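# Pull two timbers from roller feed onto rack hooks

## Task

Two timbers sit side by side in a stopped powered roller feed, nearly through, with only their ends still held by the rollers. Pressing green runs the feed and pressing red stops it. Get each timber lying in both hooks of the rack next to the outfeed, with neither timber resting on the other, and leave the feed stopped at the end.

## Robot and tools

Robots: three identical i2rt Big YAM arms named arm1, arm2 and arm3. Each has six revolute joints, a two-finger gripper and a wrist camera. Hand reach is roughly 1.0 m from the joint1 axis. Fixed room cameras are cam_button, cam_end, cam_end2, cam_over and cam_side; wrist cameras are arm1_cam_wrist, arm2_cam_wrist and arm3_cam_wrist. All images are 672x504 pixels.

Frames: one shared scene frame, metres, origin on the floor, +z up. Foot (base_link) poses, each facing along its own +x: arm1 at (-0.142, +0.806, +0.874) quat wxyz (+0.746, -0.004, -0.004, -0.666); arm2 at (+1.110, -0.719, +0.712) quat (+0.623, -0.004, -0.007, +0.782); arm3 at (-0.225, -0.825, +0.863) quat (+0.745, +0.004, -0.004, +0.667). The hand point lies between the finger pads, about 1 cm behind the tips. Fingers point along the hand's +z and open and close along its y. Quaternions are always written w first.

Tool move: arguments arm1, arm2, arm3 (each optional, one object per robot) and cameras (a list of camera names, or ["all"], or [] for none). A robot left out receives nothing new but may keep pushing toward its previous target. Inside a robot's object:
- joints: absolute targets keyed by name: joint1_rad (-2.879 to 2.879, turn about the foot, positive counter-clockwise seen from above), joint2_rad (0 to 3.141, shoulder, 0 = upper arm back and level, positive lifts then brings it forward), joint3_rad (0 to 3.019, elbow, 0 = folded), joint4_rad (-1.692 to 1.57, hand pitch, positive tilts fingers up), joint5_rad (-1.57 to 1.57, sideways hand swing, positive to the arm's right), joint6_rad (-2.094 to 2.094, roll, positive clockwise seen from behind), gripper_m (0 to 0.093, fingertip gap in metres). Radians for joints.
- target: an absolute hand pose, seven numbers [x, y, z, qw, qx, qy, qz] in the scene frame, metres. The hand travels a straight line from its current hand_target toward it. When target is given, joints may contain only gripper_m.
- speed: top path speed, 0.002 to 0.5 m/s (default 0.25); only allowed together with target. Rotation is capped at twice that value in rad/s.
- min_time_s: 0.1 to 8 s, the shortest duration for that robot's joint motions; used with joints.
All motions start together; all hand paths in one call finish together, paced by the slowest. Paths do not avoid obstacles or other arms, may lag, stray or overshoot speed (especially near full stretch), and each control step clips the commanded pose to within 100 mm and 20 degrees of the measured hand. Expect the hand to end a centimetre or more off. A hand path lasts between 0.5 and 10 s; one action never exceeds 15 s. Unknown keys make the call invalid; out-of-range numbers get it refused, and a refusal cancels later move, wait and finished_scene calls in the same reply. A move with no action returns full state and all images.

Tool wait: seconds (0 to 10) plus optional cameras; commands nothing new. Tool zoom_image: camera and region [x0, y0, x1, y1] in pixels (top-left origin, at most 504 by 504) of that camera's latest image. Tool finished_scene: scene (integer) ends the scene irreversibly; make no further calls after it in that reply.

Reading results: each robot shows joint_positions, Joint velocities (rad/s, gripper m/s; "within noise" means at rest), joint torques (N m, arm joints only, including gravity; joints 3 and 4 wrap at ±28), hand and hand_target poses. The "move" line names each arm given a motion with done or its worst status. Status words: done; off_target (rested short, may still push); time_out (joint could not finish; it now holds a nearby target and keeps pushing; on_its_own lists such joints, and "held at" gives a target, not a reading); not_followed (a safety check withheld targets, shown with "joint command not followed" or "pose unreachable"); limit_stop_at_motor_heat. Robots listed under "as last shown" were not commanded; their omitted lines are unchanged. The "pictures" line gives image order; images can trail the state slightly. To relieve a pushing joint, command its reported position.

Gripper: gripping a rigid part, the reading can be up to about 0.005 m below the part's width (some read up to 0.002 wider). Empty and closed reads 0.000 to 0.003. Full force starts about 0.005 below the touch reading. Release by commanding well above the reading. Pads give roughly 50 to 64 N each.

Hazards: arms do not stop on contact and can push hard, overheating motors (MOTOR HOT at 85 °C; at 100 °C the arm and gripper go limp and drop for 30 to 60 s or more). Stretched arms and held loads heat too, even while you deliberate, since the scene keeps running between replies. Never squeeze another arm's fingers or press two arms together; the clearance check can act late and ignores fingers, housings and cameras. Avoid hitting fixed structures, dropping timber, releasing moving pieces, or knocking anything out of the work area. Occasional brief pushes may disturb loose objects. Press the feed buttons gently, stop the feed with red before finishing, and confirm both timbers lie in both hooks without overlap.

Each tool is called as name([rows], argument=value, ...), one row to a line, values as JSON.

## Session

move(arm1={"target":[-0.08,0.115,0.93,0,1,0,0],"speed":0.35,"joints":{"gripper_m":0.093}}, arm3={"target":[-0.08,-0.12,0.93,0,1,0,0],"speed":0.35,"joints":{"gripper_m":0.093}}, cameras=["arm1_cam_wrist","arm3_cam_wrist","cam_over","cam_end","cam_end2","cam_button"])

Scene clock: 3.53 s.
Joint torques (N m): arm1=[0.85 -20.6 13.85 -0.34 -0.1 0.06] | arm2=[-2.26 2.43 8.68 1.74 0.07 0.16] | arm3=[-1.08 -18.14 12.11 0.18 -0.07 -0.06]
Heat: arm1: hottest joint2_rad 23 °C; arm2: hottest joint3_rad 23 °C; arm3: hottest joint3_rad 24 °C.
move: arm1 off_target; arm3 off_target
Joint velocities: within noise
arm1.joint_positions: joint1_rad=-0.028 joint2_rad=+2.275 joint3_rad=+2.049 joint4_rad=-1.376 joint5_rad=+0.003 joint6_rad=+1.654 gripper_m=+0.09308
arm1.joint_status: all done
arm1.hand: x=-0.0851 y=+0.1261 z=+0.9237 quat_wxyz=(+0.009, -1.000, -0.001, +0.002) (m; scene frame)
arm1.hand_target: x=-0.0801 y=+0.1155 z=+0.9301 quat_wxyz=(+0.000, -1.000, +0.000, +0.000) (m; scene frame)
arm1.hand_status: off_target (0.014 m and 1.1 deg from the pose sent, 0.677 m and 66.6 deg at the start)
arm2.joint_positions: joint1_rad=+0.624 joint2_rad=+0.585 joint3_rad=+1.397 joint4_rad=-1.329 joint5_rad=+0.241 joint6_rad=-0.177 gripper_m=+0.09396
arm2.joint_status: not commanded
arm2.hand: x=+0.9672 y=-0.5468 z=+1.2646 quat_wxyz=(-0.315, +0.812, -0.286, -0.400) (m; scene frame)
arm2.hand_target: x=+0.9692 y=-0.5488 z=+1.2773 quat_wxyz=(-0.320, +0.804, -0.285, -0.412) (m; scene frame)
arm2.hand_status: not commanded
arm3.joint_positions: joint1_rad=-0.098 joint2_rad=+2.353 joint3_rad=+2.231 joint4_rad=-1.476 joint5_rad=-0.001 joint6_rad=-1.762 gripper_m=+0.09307
arm3.joint_status: all done
arm3.hand: x=-0.0777 y=-0.1319 z=+0.9283 quat_wxyz=(+0.007, +1.000, -0.008, -0.003) (m; scene frame)
arm3.hand_target: x=-0.0803 y=-0.1205 z=+0.9301 quat_wxyz=(-0.001, +1.000, +0.000, +0.000) (m; scene frame)
arm3.hand_status: off_target (0.012 m and 1.3 deg from the pose sent, 0.701 m and 78.0 deg at the start)
pictures: arm1_cam_wrist, arm3_cam_wrist, cam_button, cam_end, cam_end2, cam_over

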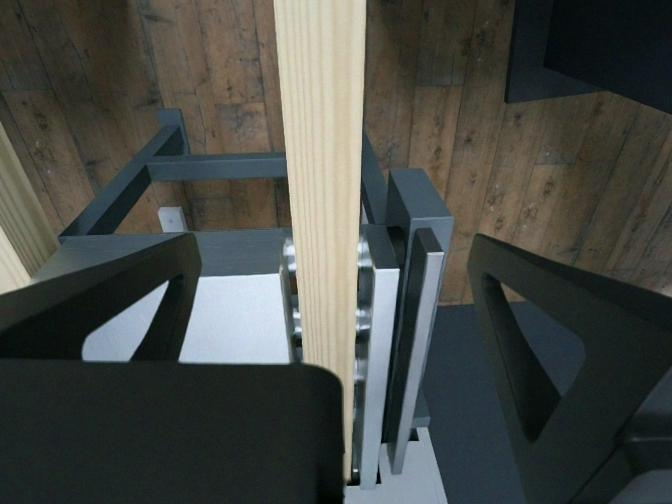

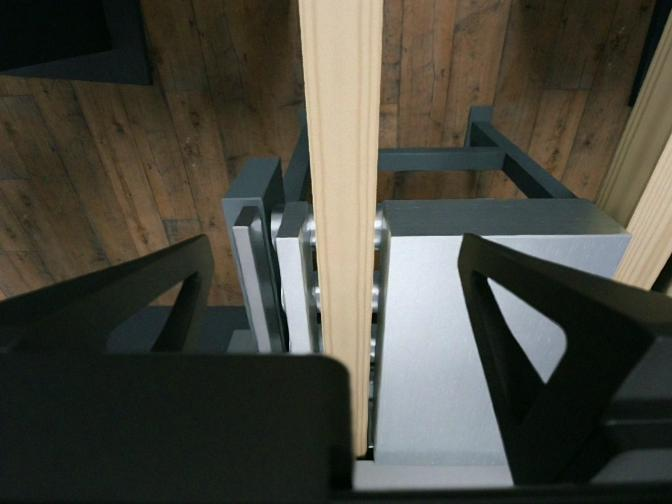

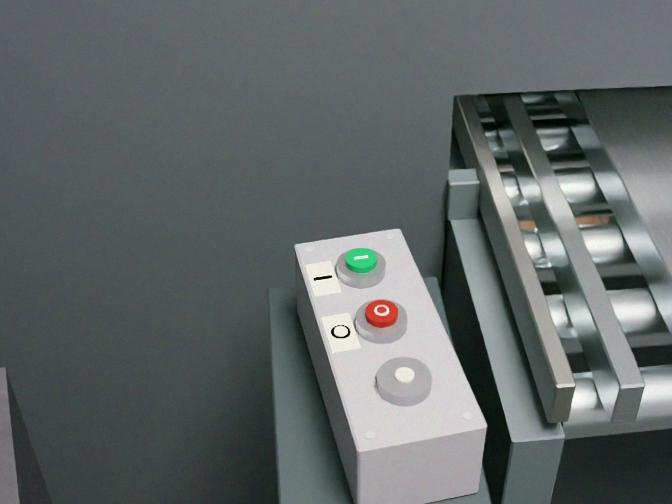

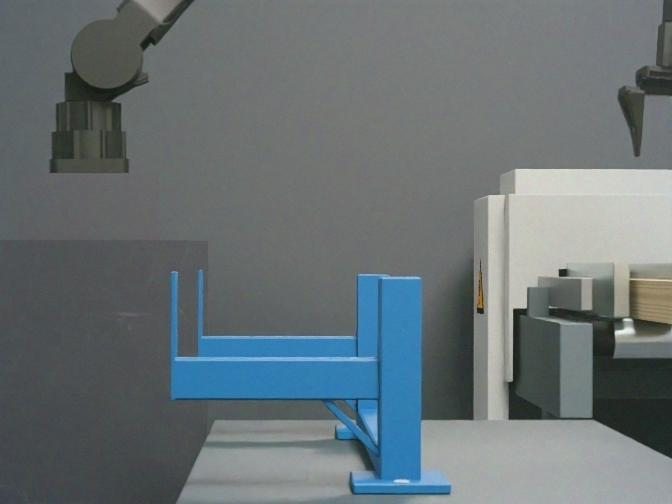

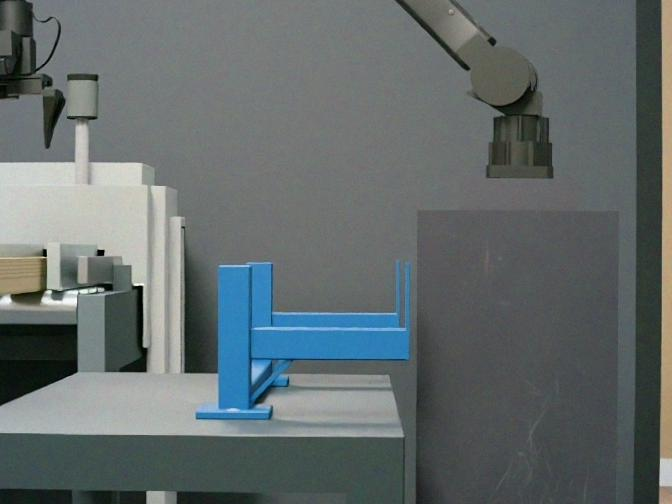

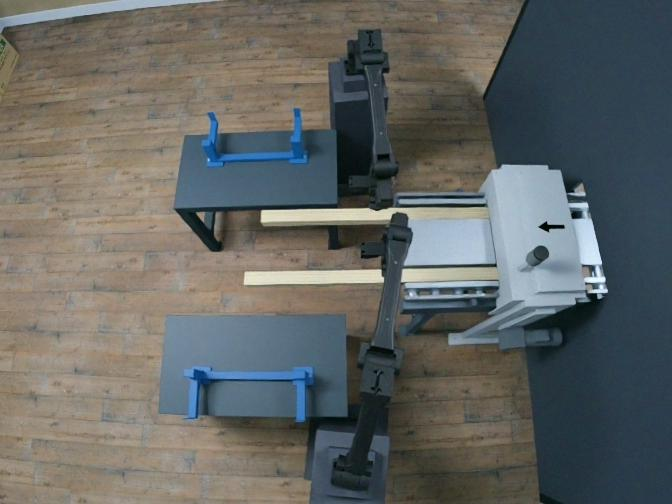

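move(arm1={"target":[-0.02,0.119,0.743,0,1,0,0],"speed":0.15}, arm3={"target":[-0.06,-0.125,0.738,0,1,0,0],"speed":0.15}, cameras=["arm1_cam_wrist","arm3_cam_wrist","cam_end","cam_end2"])

Scene clock: 40.63 s.
Joint torques (N m): arm1=[1.14 -21.3 10.17 0.55 -0.08 0.05] | arm2=[-2.2 2.43 8.66 1.77 0.08 0.16] | arm3=[-2.37 -19.78 8.13 0.9 -0.08 -0.06]
Heat: arm1: hottest joint2_rad 27 °C; arm2: hottest joint3_rad 25 °C; arm3: hottest joint3_rad 30 °C.
move: arm1 done; arm3 off_target
Joint velocities: within noise
arm1.joint_positions: joint1_rad=+0.056 joint2_rad=+2.498 joint3_rad=+1.976 joint4_rad=-1.073 joint5_rad=+0.002 joint6_rad=+1.740 gripper_m=+0.09308
arm1.joint_status: not commanded
arm1.hand: x=-0.0261 y=+0.1241 z=+0.7471 quat_wxyz=(+0.006, -1.000, +0.000, +0.003) (m; scene frame)
arm1.hand_target: x=-0.0201 y=+0.1192 z=+0.7431 quat_wxyz=(+0.000, -1.000, +0.000, +0.000) (m; scene frame)
arm1.hand_status: done (0.009 m and 0.7 deg from the pose sent, 0.192 m and 1.1 deg at the start)
arm2: as last shown
arm3.joint_positions: joint1_rad=-0.112 joint2_rad=+2.544 joint3_rad=+2.104 joint4_rad=-1.144 joint5_rad=-0.001 joint6_rad=-1.791 gripper_m=+0.09307
arm3.joint_status: not commanded
arm3.hand: x=-0.0661 y=-0.1257 z=+0.7482 quat_wxyz=(+0.000, +1.000, -0.001, -0.002) (m; scene frame)
arm3.hand_target: x=-0.0601 y=-0.1252 z=+0.7382 quat_wxyz=(+0.000, +1.000, +0.000, +0.000) (m; scene frame)
arm3.hand_status: off_target (0.012 m and 0.2 deg from the pose sent, 0.191 m and 1.3 deg at the start)
pictures: arm1_cam_wrist, arm3_cam_wrist, cam_end, cam_end2

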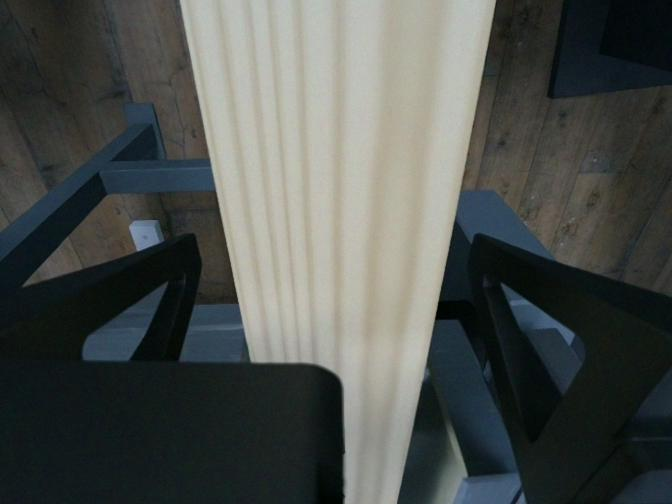

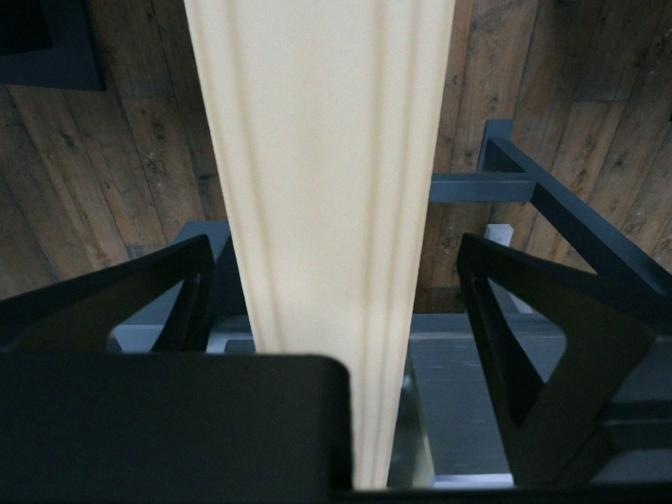

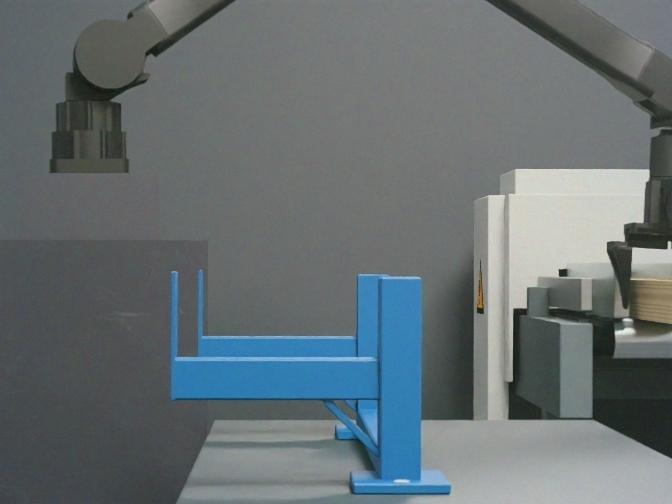

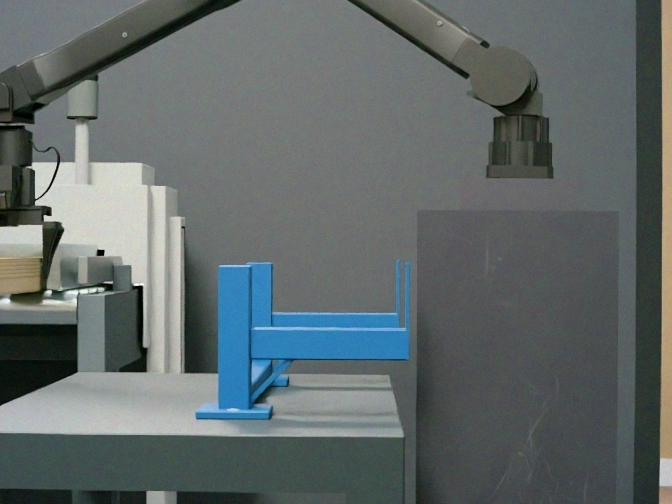

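move(arm1={"joints":{"gripper_m":0.035}}, arm3={"joints":{"gripper_m":0.035}})

move(arm1={"target":[-0.22,0.121,0.79,0,1,0,0],"speed":0.12}, arm3={"target":[-0.26,-0.125,0.79,0,1,0,0],"speed":0.12}, cameras=["cam_over","cam_side","cam_end2","cam_end"])

Scene clock: 49.90 s.
Joint torques (N m): arm1=[0.91 -21.42 10.03 0.53 -0.17 0.13] | arm2=[-2.2 2.43 8.68 1.74 0.07 0.16] | arm3=[-2.32 -19.19 8.54 0.99 -0.11 -0.03]
Heat: arm1: hottest joint2_rad 27 °C; arm2: hottest joint3_rad 25 °C; arm3: hottest joint3_rad 31 °C.
move: arm1 off_target; arm3 off_target
Joint velocities: within noise
arm1.joint_positions: joint1_rad=+0.056 joint2_rad=+2.498 joint3_rad=+1.976 joint4_rad=-1.074 joint5_rad=+0.004 joint6_rad=+1.732 gripper_m=+0.04922
arm1.joint_status: gripper_m off_target (ended at +0.04925, target +0.03500)
arm1.hand: x=-0.0265 y=+0.1241 z=+0.7471 quat_wxyz=(+0.006, -1.000, -0.004, +0.004) (m; scene frame)
arm1.hand_target: x=-0.0201 y=+0.1192 z=+0.7431 quat_wxyz=(+0.000, -1.000, +0.000, +0.000) (m; scene frame)
arm1.hand_status: not commanded
arm2: as last shown
arm3.joint_positions: joint1_rad=-0.112 joint2_rad=+2.544 joint3_rad=+2.104 joint4_rad=-1.146 joint5_rad=+0.000 joint6_rad=-1.794 gripper_m=+0.05083
arm3.joint_status: gripper_m off_target (ended at +0.05085, target +0.03500)
arm3.hand: x=-0.0661 y=-0.1266 z=+0.7479 quat_wxyz=(+0.002, +1.000, +0.000, -0.001) (m; scene frame)
arm3.hand_target: x=-0.0601 y=-0.1253 z=+0.7381 quat_wxyz=(+0.000, +1.000, +0.000, +0.000) (m; scene frame)
arm3.hand_status: not commanded
pictures: none

Scene clock: 52.17 s.
Joint torques (N m): arm1=[-10.87 -25.47 6.64 -1.2 1.7 -1.03] | arm2=[-2.2 2.43 8.66 1.76 0.07 0.16] | arm3=[8.35 -23.36 5.6 -0.69 -1.75 1.4]
Heat: arm1: hottest joint2_rad 28 °C; arm2: hottest joint3_rad 25 °C; arm3: hottest joint3_rad 31 °C.
move: arm1 off_target; arm3 off_target
Joint velocities: arm1=[-0.044 0.005 -0.017 -0.007 -0.007 -0.007 0] | arm2=[within noise] | arm3=[within noise]
arm1.joint_positions: joint1_rad=+0.032 joint2_rad=+2.466 joint3_rad=+1.912 joint4_rad=-1.021 joint5_rad=-0.046 joint6_rad=+1.710 gripper_m=+0.04896
arm1.joint_status: not commanded
arm1.hand: x=-0.0353 y=+0.1295 z=+0.7475 quat_wxyz=(-0.001, -1.000, -0.003, -0.023) (m; scene frame)
arm1.hand_target: x=-0.1271 y=+0.1288 z=+0.7670 quat_wxyz=(+0.003, -1.000, +0.002, +0.000) (m; scene frame)
arm1.hand_status: off_target (0.190 m and 2.6 deg from the pose sent, 0.198 m and 0.9 deg at the start; pose on its path clipped on 38 of 68 steps)
arm2: as last shown
arm3.joint_positions: joint1_rad=-0.096 joint2_rad=+2.492 joint3_rad=+1.998 joint4_rad=-1.079 joint5_rad=+0.047 joint6_rad=-1.796 gripper_m=+0.05083
arm3.joint_status: not commanded
arm3.hand: x=-0.0726 y=-0.1398 z=+0.7481 quat_wxyz=(+0.000, +1.000, +0.009, +0.023) (m; scene frame)
arm3.hand_target: x=-0.1643 y=-0.1357 z=+0.7668 quat_wxyz=(+0.004, +1.000, +0.003, +0.000) (m; scene frame)
arm3.hand_status: off_target (0.193 m and 2.8 deg from the pose sent, 0.198 m and 0.2 deg at the start; pose on its path clipped on 39 of 68 steps)
pictures: cam_end, cam_end2, cam_over, cam_side

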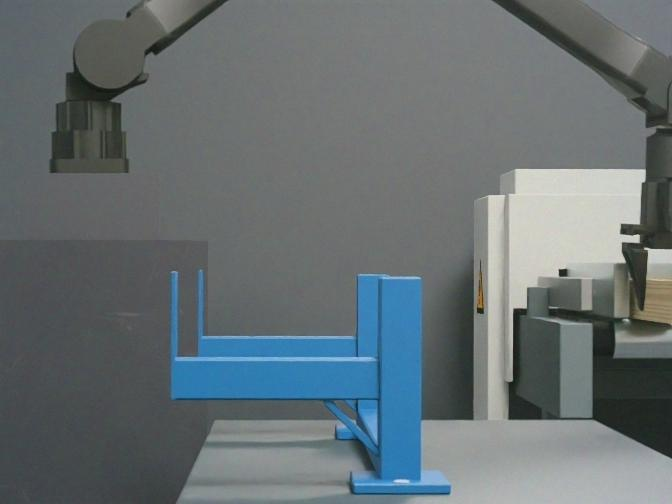

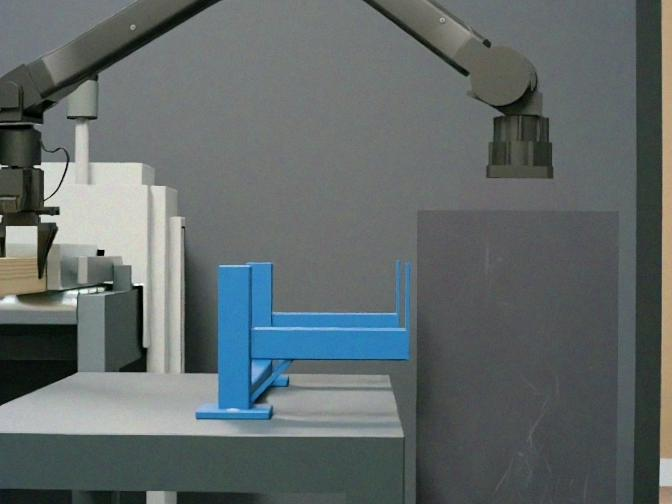

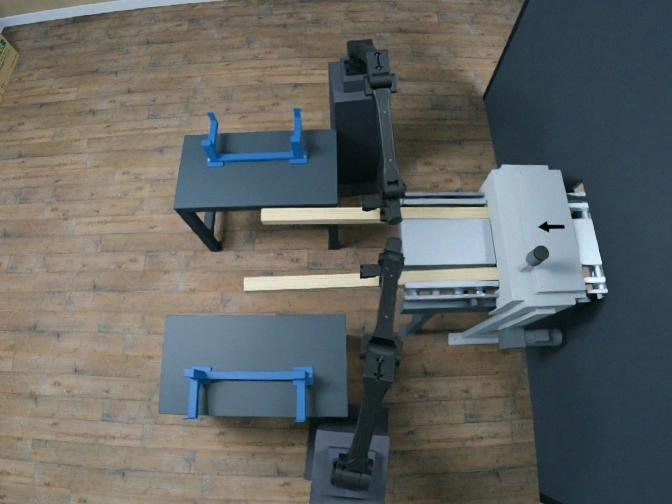

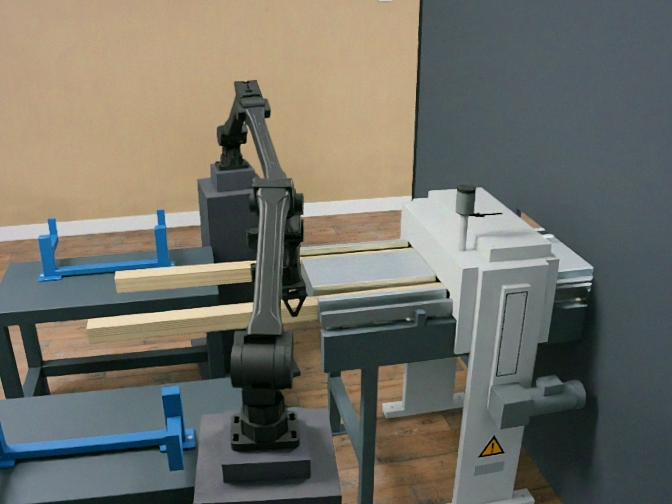

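move(arm2={"target":[0.974,-0.33,0.845,0,0.7071,-0.7071,0],"speed":0.4,"joints":{"gripper_m":0.0}}, cameras=["arm2_cam_wrist","cam_button"])

Scene clock: 71.43 s.
Joint torques (N m): arm1=[-11.05 -25.35 6.58 -1.32 1.72 -1.02] | arm2=[-3.25 -11.99 10.93 0.24 -0.03 0.26] | arm3=[8.35 -23.18 5.53 -0.57 -1.75 1.4]
Heat: arm1: hottest joint2_rad 28 °C; arm2: hottest joint3_rad 26 °C; arm3: hottest joint2_rad 30 °C.
move: arm2 off_target
Joint velocities: within noise
arm1: as last shown
arm2.joint_positions: joint1_rad=+0.111 joint2_rad=+1.485 joint3_rad=+1.066 joint4_rad=-1.222 joint5_rad=-0.014 joint6_rad=+0.316 gripper_m=+0.00051
arm2.joint_status: all done
arm2.hand: x=+0.9788 y=-0.3535 z=+0.8230 quat_wxyz=(+0.015, +0.713, -0.700, +0.032) (m; scene frame)
arm2.hand_target: x=+0.9745 y=-0.3313 z=+0.8455 quat_wxyz=(+0.000, +0.707, -0.707, +0.000) (m; scene frame)
arm2.hand_status: off_target (0.033 m and 4.2 deg from the pose sent, 0.472 m and 78.2 deg at the start)
arm3.joint_positions: joint1_rad=-0.096 joint2_rad=+2.492 joint3_rad=+1.998 joint4_rad=-1.078 joint5_rad=+0.047 joint6_rad=-1.796 gripper_m=+0.05083
arm3.joint_status: not commanded
arm3.hand: x=-0.0725 y=-0.1397 z=+0.7481 quat_wxyz=(-0.001, +1.000, +0.009, +0.023) (m; scene frame)
arm3.hand_target: x=-0.1643 y=-0.1356 z=+0.7668 quat_wxyz=(+0.003, +1.000, +0.003, +0.000) (m; scene frame)
arm3.hand_status: not commanded
pictures: arm2_cam_wrist, cam_button

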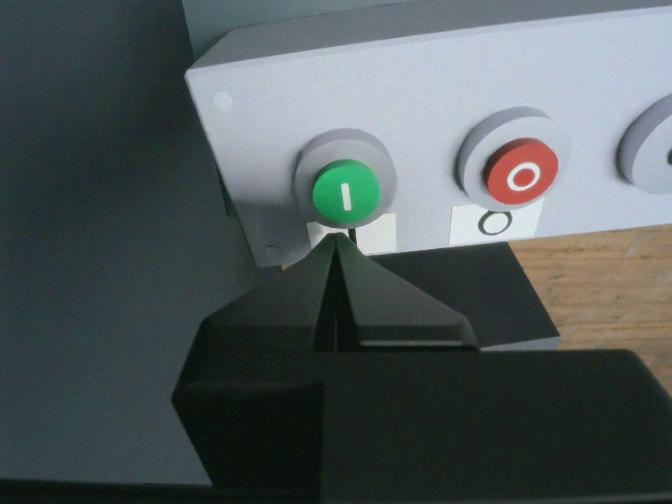

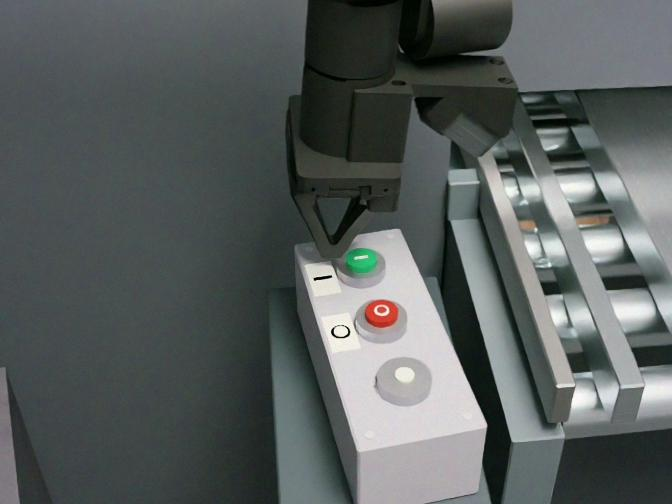

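move(arm2={"target":[0.978,-0.331,0.798,0,0.7071,-0.7071,0],"speed":0.1}, cameras=["arm2_cam_wrist","cam_button","cam_over"])

Scene clock: 87.13 s.
Joint torques (N m): arm1=[1.67 -26.7 9.43 -1.69 0.49 -0.04] | arm2=[-3.31 -8.64 5.85 1.11 0 0.18] | arm3=[-3.9 -24.23 8.59 -0.95 -0.43 0.27]
Heat: arm1: hottest joint2_rad 29 °C; arm2: hottest joint3_rad 27 °C; arm3: hottest joint2_rad 32 °C.
move: arm2 off_target
Joint velocities: within noise
arm1: as last shown
arm1.joint_positions: joint1_rad=-0.103 joint2_rad=+2.485 joint3_rad=+1.876 joint4_rad=-1.016 joint5_rad=-0.012 joint6_rad=+1.604 gripper_m=+0.04878
arm1.hand: x=-0.1335 y=+0.1415 z=+0.7234 quat_wxyz=(+0.021, -1.000, +0.012, -0.006) (m; scene frame)
arm2.joint_positions: joint1_rad=+0.108 joint2_rad=+1.489 joint3_rad=+1.056 joint4_rad=-1.114 joint5_rad=-0.015 joint6_rad=+0.317 gripper_m=+0.00051
arm2.joint_status: not commanded
arm2.hand: x=+0.9724 y=-0.3316 z=+0.8180 quat_wxyz=(-0.006, +0.713, -0.701, -0.011) (m; scene frame)
arm2.hand_target: x=+0.9781 y=-0.3319 z=+0.7988 quat_wxyz=(+0.000, +0.707, -0.707, +0.000) (m; scene frame)
arm2.hand_status: off_target (0.021 m and 1.8 deg from the pose sent, 0.034 m and 4.2 deg at the start)
arm3.joint_positions: joint1_rad=+0.049 joint2_rad=+2.510 joint3_rad=+1.950 joint4_rad=-1.070 joint5_rad=+0.008 joint6_rad=-1.687 gripper_m=+0.05078
arm3.joint_status: not commanded
arm3.hand: x=-0.1811 y=-0.1482 z=+0.7197 quat_wxyz=(+0.024, +0.999, +0.027, +0.002) (m; scene frame)
arm3.hand_target: x=-0.1642 y=-0.1355 z=+0.7669 quat_wxyz=(+0.003, +1.000, +0.003, +0.000) (m; scene frame)
arm3.hand_status: not commanded
pictures: arm2_cam_wrist, cam_button, cam_over

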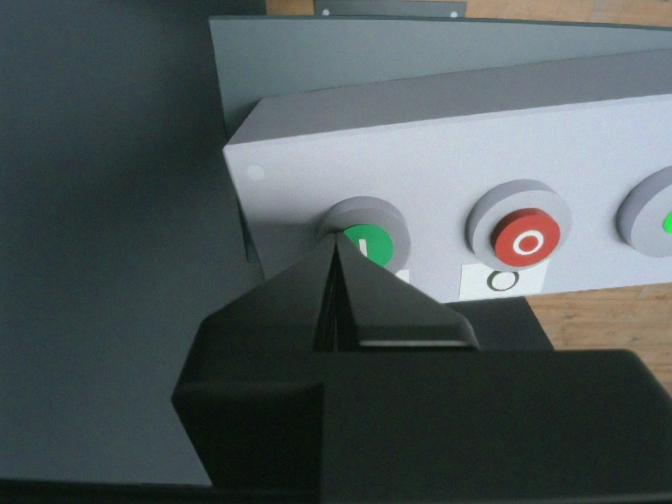

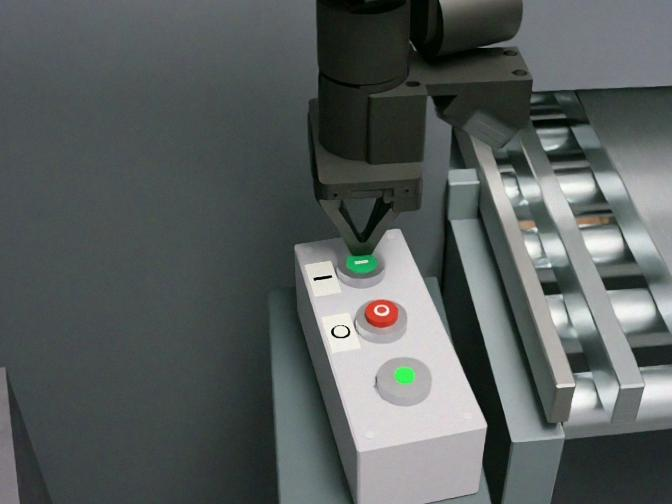

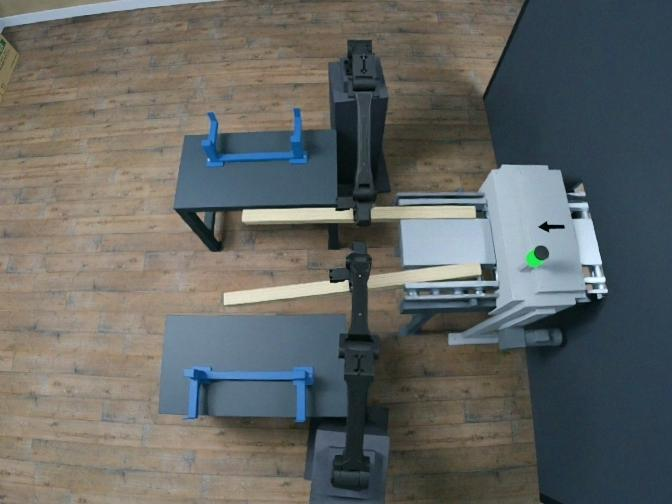

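move(arm2={"target":[0.972,-0.335,0.855,0,0.7071,-0.7071,0],"speed":0.1}, arm1={"target":[-0.16,0.125,0.91,0,1,0,0],"speed":0.15}, arm3={"target":[-0.2,-0.14,0.91,0,1,0,0],"speed":0.15}, cameras=["cam_over","cam_side"])

Scene clock: 124.43 s.
Joint torques (N m): arm1=[-0.91 -30.8 12.56 -4.26 -0.17 -0.47] | arm2=[-2.26 -12.1 11.21 -0.34 -0.02 0.25] | arm3=[-2.43 -27.28 11.38 -0.59 -0.44 0.02]
Heat: arm1: hottest joint2_rad 33 °C; arm2: hottest joint3_rad 28 °C; arm3: hottest joint2_rad 35 °C.
move: arm1 off_target; arm2 off_target; arm3 off_target
Joint velocities: within noise
arm1.joint_positions: joint1_rad=-0.122 joint2_rad=+2.389 joint3_rad=+1.888 joint4_rad=-1.145 joint5_rad=+0.010 joint6_rad=+1.602 gripper_m=+0.04878
arm1.joint_status: not commanded
arm1.hand: x=-0.1497 y=+0.1443 z=+0.7908 quat_wxyz=(+0.031, -0.999, +0.020, +0.005) (m; scene frame)
arm1.hand_target: x=-0.1579 y=+0.1303 z=+0.8830 quat_wxyz=(-0.002, -1.000, +0.000, +0.001) (m; scene frame)
arm1.hand_status: off_target (0.121 m and 4.3 deg from the pose sent, 0.189 m and 2.9 deg at the start; pose on its path clipped on 71 of 83 steps)
arm2.joint_positions: joint1_rad=+0.108 joint2_rad=+1.471 joint3_rad=+1.069 joint4_rad=-1.231 joint5_rad=-0.015 joint6_rad=+0.325 gripper_m=+0.00051
arm2.joint_status: not commanded
arm2.hand: x=+0.9799 y=-0.3536 z=+0.8296 quat_wxyz=(+0.013, +0.710, -0.704, +0.027) (m; scene frame)
arm2.hand_target: x=+0.9724 y=-0.3362 z=+0.8551 quat_wxyz=(+0.000, +0.707, -0.707, +0.000) (m; scene frame)
arm2.hand_status: off_target (0.032 m and 3.5 deg from the pose sent, 0.037 m and 1.8 deg at the start)
arm3.joint_positions: joint1_rad=+0.082 joint2_rad=+2.363 joint3_rad=+1.916 joint4_rad=-1.278 joint5_rad=+0.009 joint6_rad=-1.605 gripper_m=+0.05078
arm3.joint_status: not commanded
arm3.hand: x=-0.2043 y=-0.1790 z=+0.8085 quat_wxyz=(+0.071, +0.997, +0.003, +0.002) (m; scene frame)
arm3.hand_target: x=-0.2004 y=-0.1489 z=+0.8996 quat_wxyz=(+0.000, +1.000, +0.000, +0.000) (m; scene frame)
arm3.hand_status: off_target (0.109 m and 8.1 deg from the pose sent, 0.191 m and 4.2 deg at the start; pose on its path clipped on 72 of 83 steps)
pictures: cam_over, cam_side

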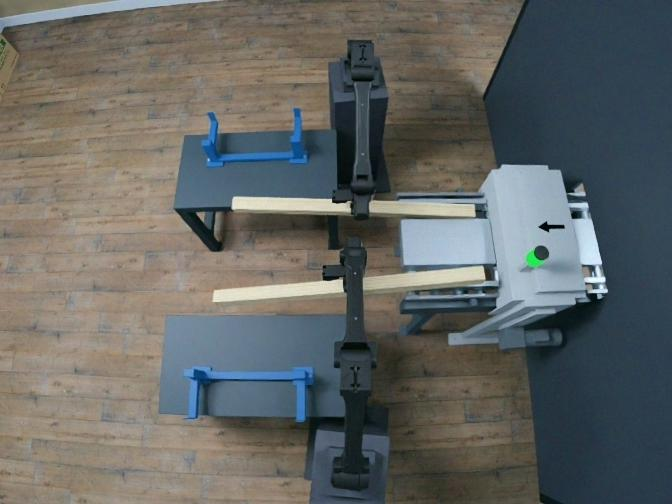

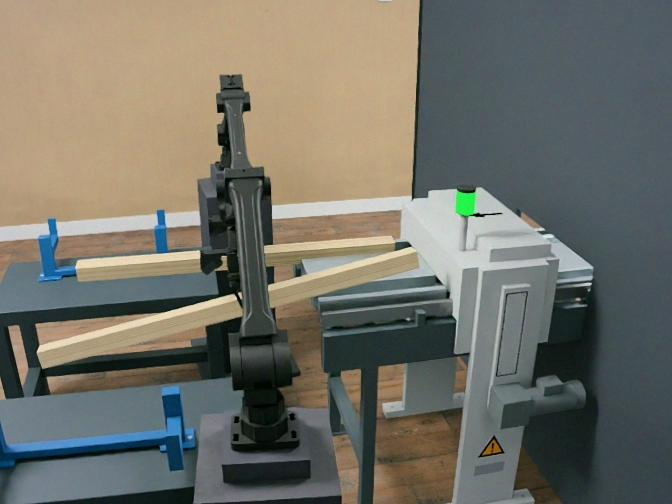

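move(arm2={"target":[1.037,-0.31,0.86,0,0.7071,-0.7071,0],"speed":0.15}, arm1={"target":[-0.4,0.32,1.0,0,1,0,0],"speed":0.2}, arm3={"target":[-0.42,-0.33,1.0,0,0.992,-0.0436,-0.115],"speed":0.2}, cameras=["cam_over","cam_side","arm2_cam_wrist","cam_button"])

Scene clock: 153.77 s.
Joint torques (N m): arm1=[0.79 -22.83 14.41 -0.94 0.15 0.01] | arm2=[-3.19 -10.81 11.47 -0.29 0.02 0.03] | arm3=[-2.37 -19.55 10.58 0.73 -0.96 0.04]
Heat: arm1: hottest joint2_rad 43 °C; arm2: hottest joint3_rad 32 °C; arm3: hottest joint2_rad 33 °C.
move: arm1 off_target; arm2 off_target; arm3 off_target
Joint velocities: within noise
arm1.joint_positions: joint1_rad=-0.604 joint2_rad=+1.914 joint3_rad=+1.474 joint4_rad=-1.267 joint5_rad=+0.003 joint6_rad=+1.088 gripper_m=+0.04878
arm1.joint_status: not commanded
arm1.hand: x=-0.3902 y=+0.3441 z=+0.9349 quat_wxyz=(+0.054, -0.998, +0.003, -0.031) (m; scene frame)
arm1.hand_target: x=-0.3980 y=+0.3235 z=+0.9990 quat_wxyz=(+0.000, -1.000, +0.000, +0.000) (m; scene frame)
arm1.hand_status: off_target (0.070 m and 7.2 deg from the pose sent, 0.371 m and 4.3 deg at the start; pose on its path clipped on 45 of 81 steps)
arm2.joint_positions: joint1_rad=-0.047 joint2_rad=+1.471 joint3_rad=+1.098 joint4_rad=-1.246 joint5_rad=-0.015 joint6_rad=+0.178 gripper_m=+0.00051
arm2.joint_status: not commanded
arm2.hand: x=+1.0367 y=-0.3307 z=+0.8406 quat_wxyz=(+0.013, +0.707, -0.707, +0.018) (m; scene frame)
arm2.hand_target: x=+1.0372 y=-0.3112 z=+0.8601 quat_wxyz=(+0.000, +0.707, -0.707, +0.000) (m; scene frame)
arm2.hand_status: off_target (0.028 m and 2.5 deg from the pose sent, 0.078 m and 3.5 deg at the start)
arm3.joint_positions: joint1_rad=+0.420 joint2_rad=+1.816 joint3_rad=+1.374 joint4_rad=-1.192 joint5_rad=-0.201 joint6_rad=-1.173 gripper_m=+0.05078
arm3.joint_status: not commanded
arm3.hand: x=-0.4127 y=-0.3510 z=+0.9426 quat_wxyz=(+0.058, +0.994, -0.047, -0.083) (m; scene frame)
arm3.hand_target: x=-0.4191 y=-0.3329 z=+0.9994 quat_wxyz=(+0.000, +0.992, -0.043, -0.115) (m; scene frame)
arm3.hand_status: off_target (0.062 m and 7.6 deg from the pose sent, 0.326 m and 16.6 deg at the start; pose on its path clipped on 25 of 81 steps)
pictures: arm2_cam_wrist, cam_button, cam_over, cam_side

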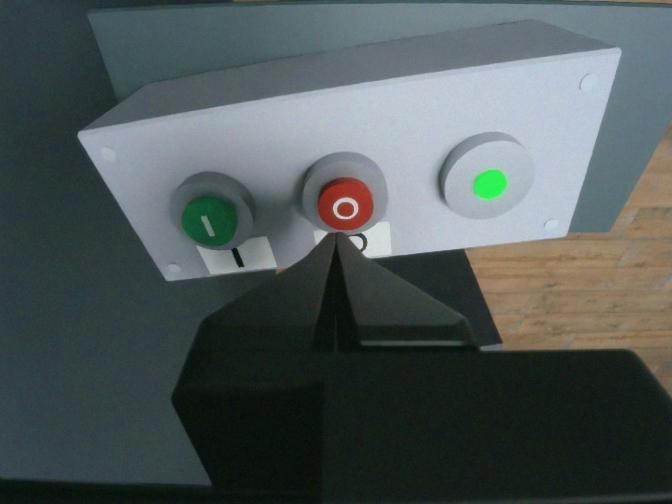

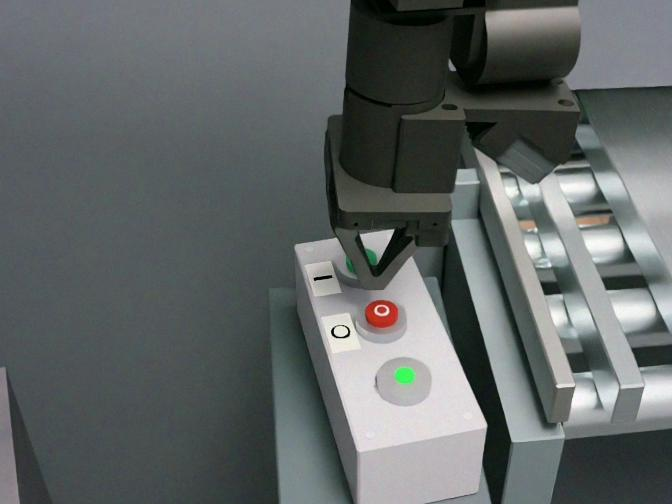

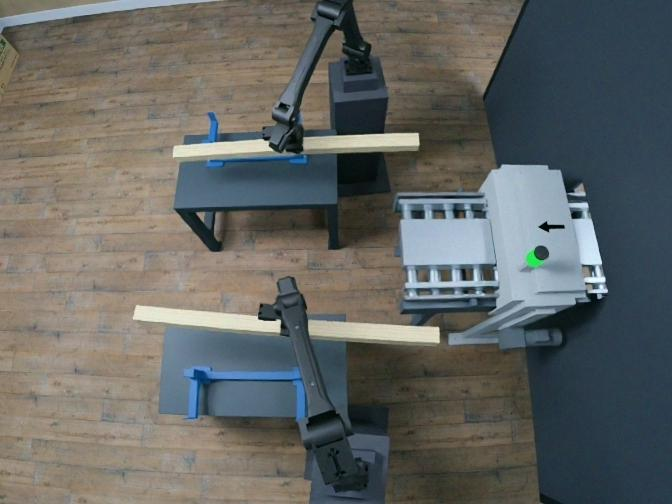

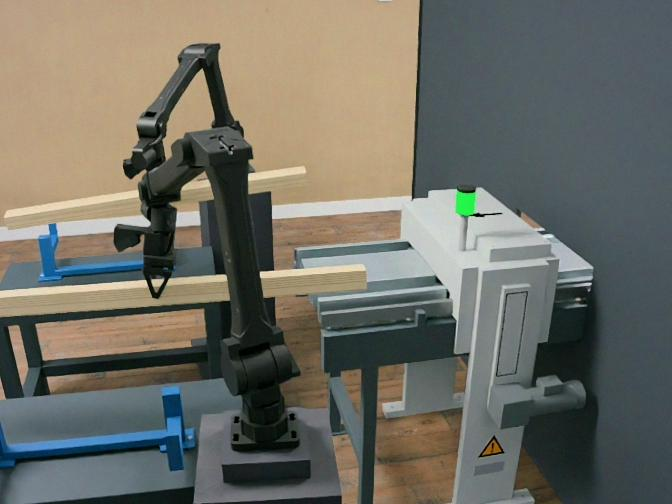

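move(arm2={"target":[1.041,-0.326,0.798,0,0.7071,-0.7071,0],"speed":0.2}, arm1={"target":[-0.582,0.573,0.965,0,1,0,0],"speed":0.2}, arm3={"target":[-0.625,-0.577,0.965,0,0.9935,-0.009,-0.114],"speed":0.2}, cameras=["cam_over","cam_side","cam_end","cam_end2","cam_button"])

Scene clock: 183.80 s.
Joint torques (N m): arm1=[1.2 -19.49 12.63 0.14 0.01 -0.03] | arm2=[-3.25 -8.94 5.27 1.2 0 0.02] | arm3=[-2.37 -15.79 10.47 1.52 -0.57 0.06]
Heat: arm1: hottest joint2_rad 36 °C; arm2: hottest joint3_rad 33 °C; arm3: hottest joint3_rad 37 °C.
move: arm1 off_target; arm2 off_target; arm3 off_target
Joint velocities: within noise
arm1.joint_positions: joint1_rad=-1.196 joint2_rad=+1.795 joint3_rad=+1.261 joint4_rad=-1.156 joint5_rad=+0.011 joint6_rad=+0.498 gripper_m=+0.04878
arm1.joint_status: not commanded
arm1.hand: x=-0.5592 y=+0.5879 z=+0.9196 quat_wxyz=(+0.027, -0.998, +0.004, -0.051) (m; scene frame)
arm1.hand_target: x=-0.5798 y=+0.5743 z=+0.9651 quat_wxyz=(+0.000, -1.000, +0.000, +0.000) (m; scene frame)
arm1.hand_status: off_target (0.053 m and 6.6 deg from the pose sent, 0.300 m and 7.2 deg at the start)
arm2.joint_positions: joint1_rad=-0.047 joint2_rad=+1.473 joint3_rad=+1.035 joint4_rad=-1.112 joint5_rad=-0.015 joint6_rad=+0.178 gripper_m=+0.00051
arm2.joint_status: not commanded
arm2.hand: x=+1.0356 y=-0.3230 z=+0.8173 quat_wxyz=(-0.007, +0.707, -0.707, -0.010) (m; scene frame)
arm2.hand_target: x=+1.0410 y=-0.3268 z=+0.7988 quat_wxyz=(+0.000, +0.707, -0.707, +0.000) (m; scene frame)
arm2.hand_status: off_target (0.020 m and 1.3 deg from the pose sent, 0.043 m and 2.5 deg at the start)
arm3.joint_positions: joint1_rad=+1.081 joint2_rad=+1.619 joint3_rad=+1.045 joint4_rad=-0.953 joint5_rad=-0.127 joint6_rad=-0.578 gripper_m=+0.05078
arm3.joint_status: not commanded
arm3.hand: x=-0.5997 y=-0.5952 z=+0.9172 quat_wxyz=(+0.035, +0.998, -0.009, -0.053) (m; scene frame)
arm3.hand_target: x=-0.6225 y=-0.5785 z=+0.9653 quat_wxyz=(+0.000, +0.993, -0.009, -0.114) (m; scene frame)
arm3.hand_status: off_target (0.057 m and 8.0 deg from the pose sent, 0.311 m and 8.7 deg at the start)
pictures: cam_button, cam_end, cam_end2, cam_over, cam_side

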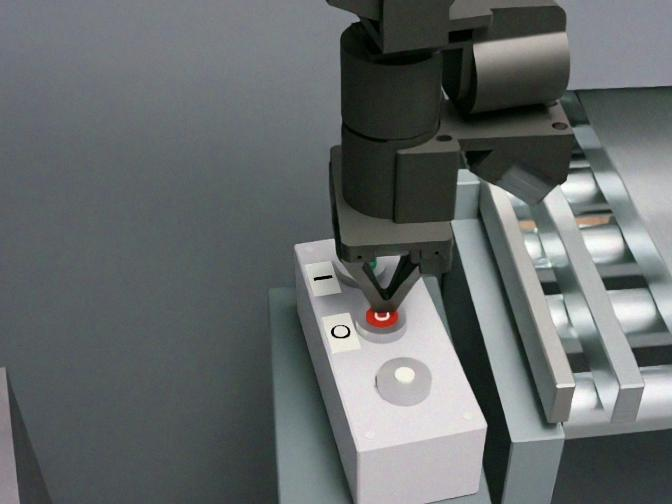

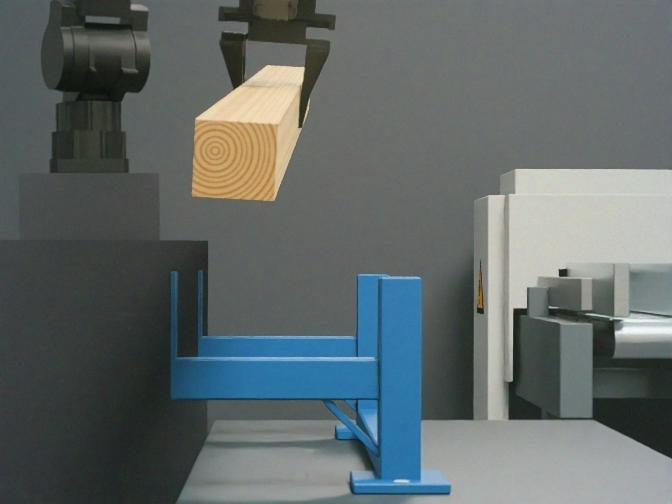

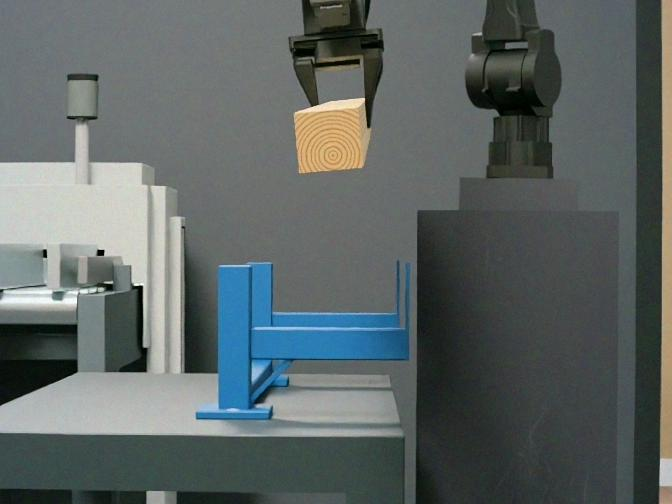

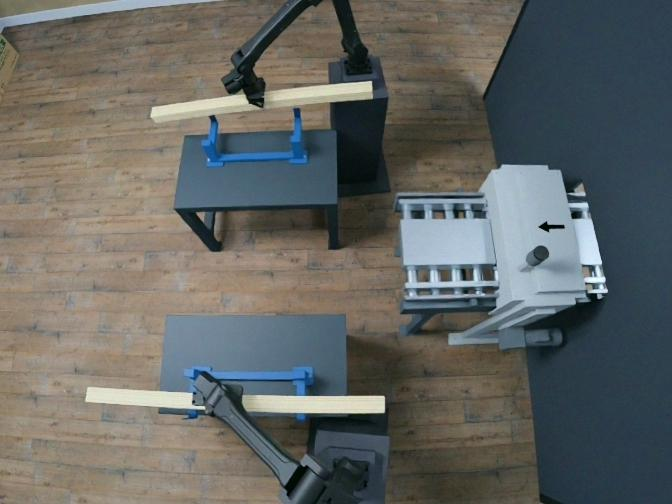

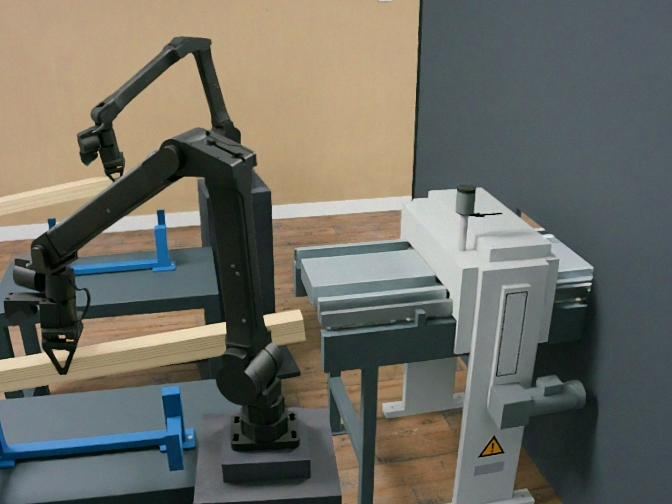

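move(arm2={"target":[1.037,-0.33,0.87,0,0.7071,-0.7071,0],"speed":0.1}, arm1={"target":[-0.605,0.573,0.84,0,0.9998,-0.02,0],"speed":0.12}, arm3={"target":[-0.605,-0.58,0.84,0,0.9935,-0.009,-0.114],"speed":0.12}, cameras=[])

move(arm1={"target":[-0.605,0.573,0.77,0,0.9998,-0.02,0],"speed":0.07}, arm3={"target":[-0.605,-0.582,0.77,0,0.9935,-0.009,-0.114],"speed":0.07}, cameras=["cam_over","cam_end","cam_end2"])

Scene clock: 230.27 s.
Joint torques (N m): arm1=[-0.03 -20.31 9.66 0.27 0.07 0.08] | arm2=[-2.55 -11.16 11.3 -0.32 0.01 0.11] | arm3=[-2.61 -13.86 8.09 1.63 -0.68 -0.1]
Heat: arm1: hottest joint2_rad 36 °C; arm2: hottest joint3_rad 30 °C; arm3: hottest joint3_rad 36 °C.
move: arm1 off_target; arm2 off_target; arm3 off_target
Joint velocities: within noise
arm1.joint_positions: joint1_rad=-1.206 joint2_rad=+2.008 joint3_rad=+1.223 joint4_rad=-0.884 joint5_rad=+0.009 joint6_rad=+0.503 gripper_m=+0.04878
arm1.joint_status: not commanded
arm1.hand: x=-0.5774 y=+0.5824 z=+0.8038 quat_wxyz=(+0.021, -0.999, +0.012, -0.042) (m; scene frame)
arm1.hand_target: x=-0.6036 y=+0.5738 z=+0.8400 quat_wxyz=(+0.000, -1.000, +0.020, +0.000) (m; scene frame)
arm1.hand_status: off_target (0.046 m and 5.5 deg from the pose sent, 0.093 m and 6.9 deg at the start)
arm2.joint_positions: joint1_rad=-0.047 joint2_rad=+1.426 joint3_rad=+1.066 joint4_rad=-1.270 joint5_rad=-0.015 joint6_rad=+0.178 gripper_m=+0.00051
arm2.joint_status: not commanded
arm2.hand: x=+1.0398 y=-0.3487 z=+0.8464 quat_wxyz=(+0.016, +0.706, -0.707, +0.023) (m; scene frame)
arm2.hand_target: x=+1.0372 y=-0.3312 z=+0.8700 quat_wxyz=(+0.000, +0.707, -0.707, +0.000) (m; scene frame)
arm2.hand_status: off_target (0.030 m and 3.2 deg from the pose sent, 0.053 m and 1.3 deg at the start)
arm3.joint_positions: joint1_rad=+1.066 joint2_rad=+1.761 joint3_rad=+0.866 joint4_rad=-0.601 joint5_rad=-0.127 joint6_rad=-0.581 gripper_m=+0.05078
arm3.joint_status: not commanded
arm3.hand: x=-0.5779 y=-0.6007 z=+0.8107 quat_wxyz=(+0.025, +0.997, -0.015, -0.066) (m; scene frame)
arm3.hand_target: x=-0.6036 y=-0.5806 z=+0.8410 quat_wxyz=(-0.001, +0.993, -0.009, -0.114) (m; scene frame)
arm3.hand_status: off_target (0.045 m and 6.2 deg from the pose sent, 0.079 m and 8.0 deg at the start)
pictures: none
No camera images: "cameras" was empty.

Scene clock: 232.17 s.
Joint torques (N m): arm1=[-0.03 -18.55 8.31 0.02 -0.06 0.01] | arm2=[-2.55 -11.16 11.3 -0.31 0.01 0.11] | arm3=[-2.2 -14.21 6.19 1.74 -0.67 -0.03]
Heat: arm1: hottest joint2_rad 35 °C; arm2: hottest joint3_rad 30 °C; arm3: hottest joint3_rad 36 °C.
move: arm1 off_target; arm3 off_target
Joint velocities: within noise
arm1.joint_positions: joint1_rad=-1.208 joint2_rad=+2.110 joint3_rad=+1.209 joint4_rad=-0.728 joint5_rad=+0.012 joint6_rad=+0.508 gripper_m=+0.04878
arm1.joint_status: not commanded
arm1.hand: x=-0.5850 y=+0.5791 z=+0.7497 quat_wxyz=(+0.013, -1.000, +0.015, -0.023) (m; scene frame)
arm1.hand_target: x=-0.6044 y=+0.5733 z=+0.7701 quat_wxyz=(+0.000, -1.000, +0.020, +0.000) (m; scene frame)
arm1.hand_status: off_target (0.029 m and 3.1 deg from the pose sent, 0.045 m and 5.4 deg at the start)
arm2: as last shown
arm3.joint_positions: joint1_rad=+1.066 joint2_rad=+1.921 joint3_rad=+0.844 joint4_rad=-0.407 joint5_rad=-0.127 joint6_rad=-0.581 gripper_m=+0.05078
arm3.joint_status: not commanded
arm3.hand: x=-0.5781 y=-0.5998 z=+0.7460 quat_wxyz=(+0.022, +0.997, -0.014, -0.071) (m; scene frame)
arm3.hand_target: x=-0.6039 y=-0.5825 z=+0.7707 quat_wxyz=(+0.000, +0.993, -0.009, -0.114) (m; scene frame)
arm3.hand_status: off_target (0.040 m and 5.6 deg from the pose sent, 0.052 m and 6.3 deg at the start)
pictures: cam_end, cam_end2, cam_over

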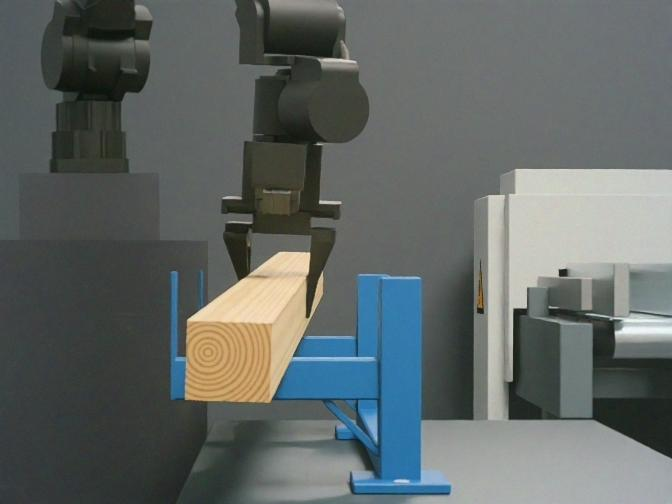

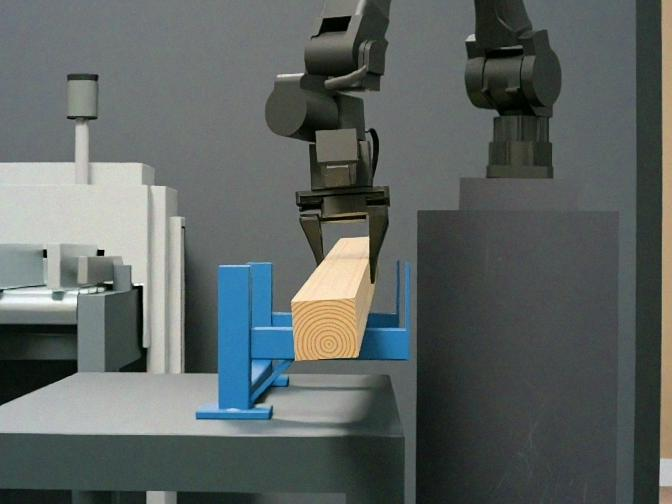

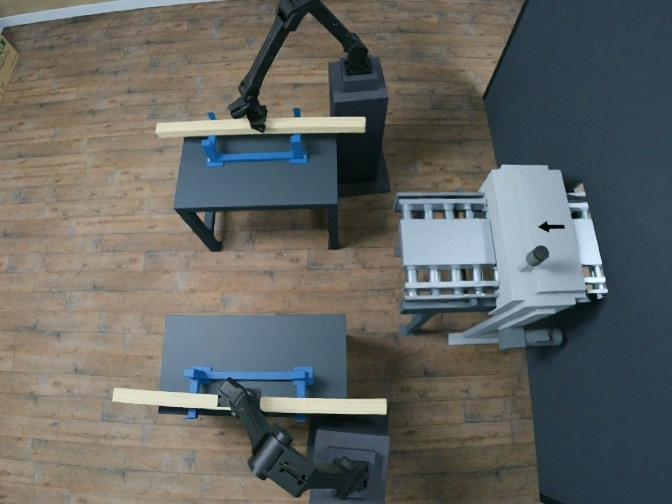

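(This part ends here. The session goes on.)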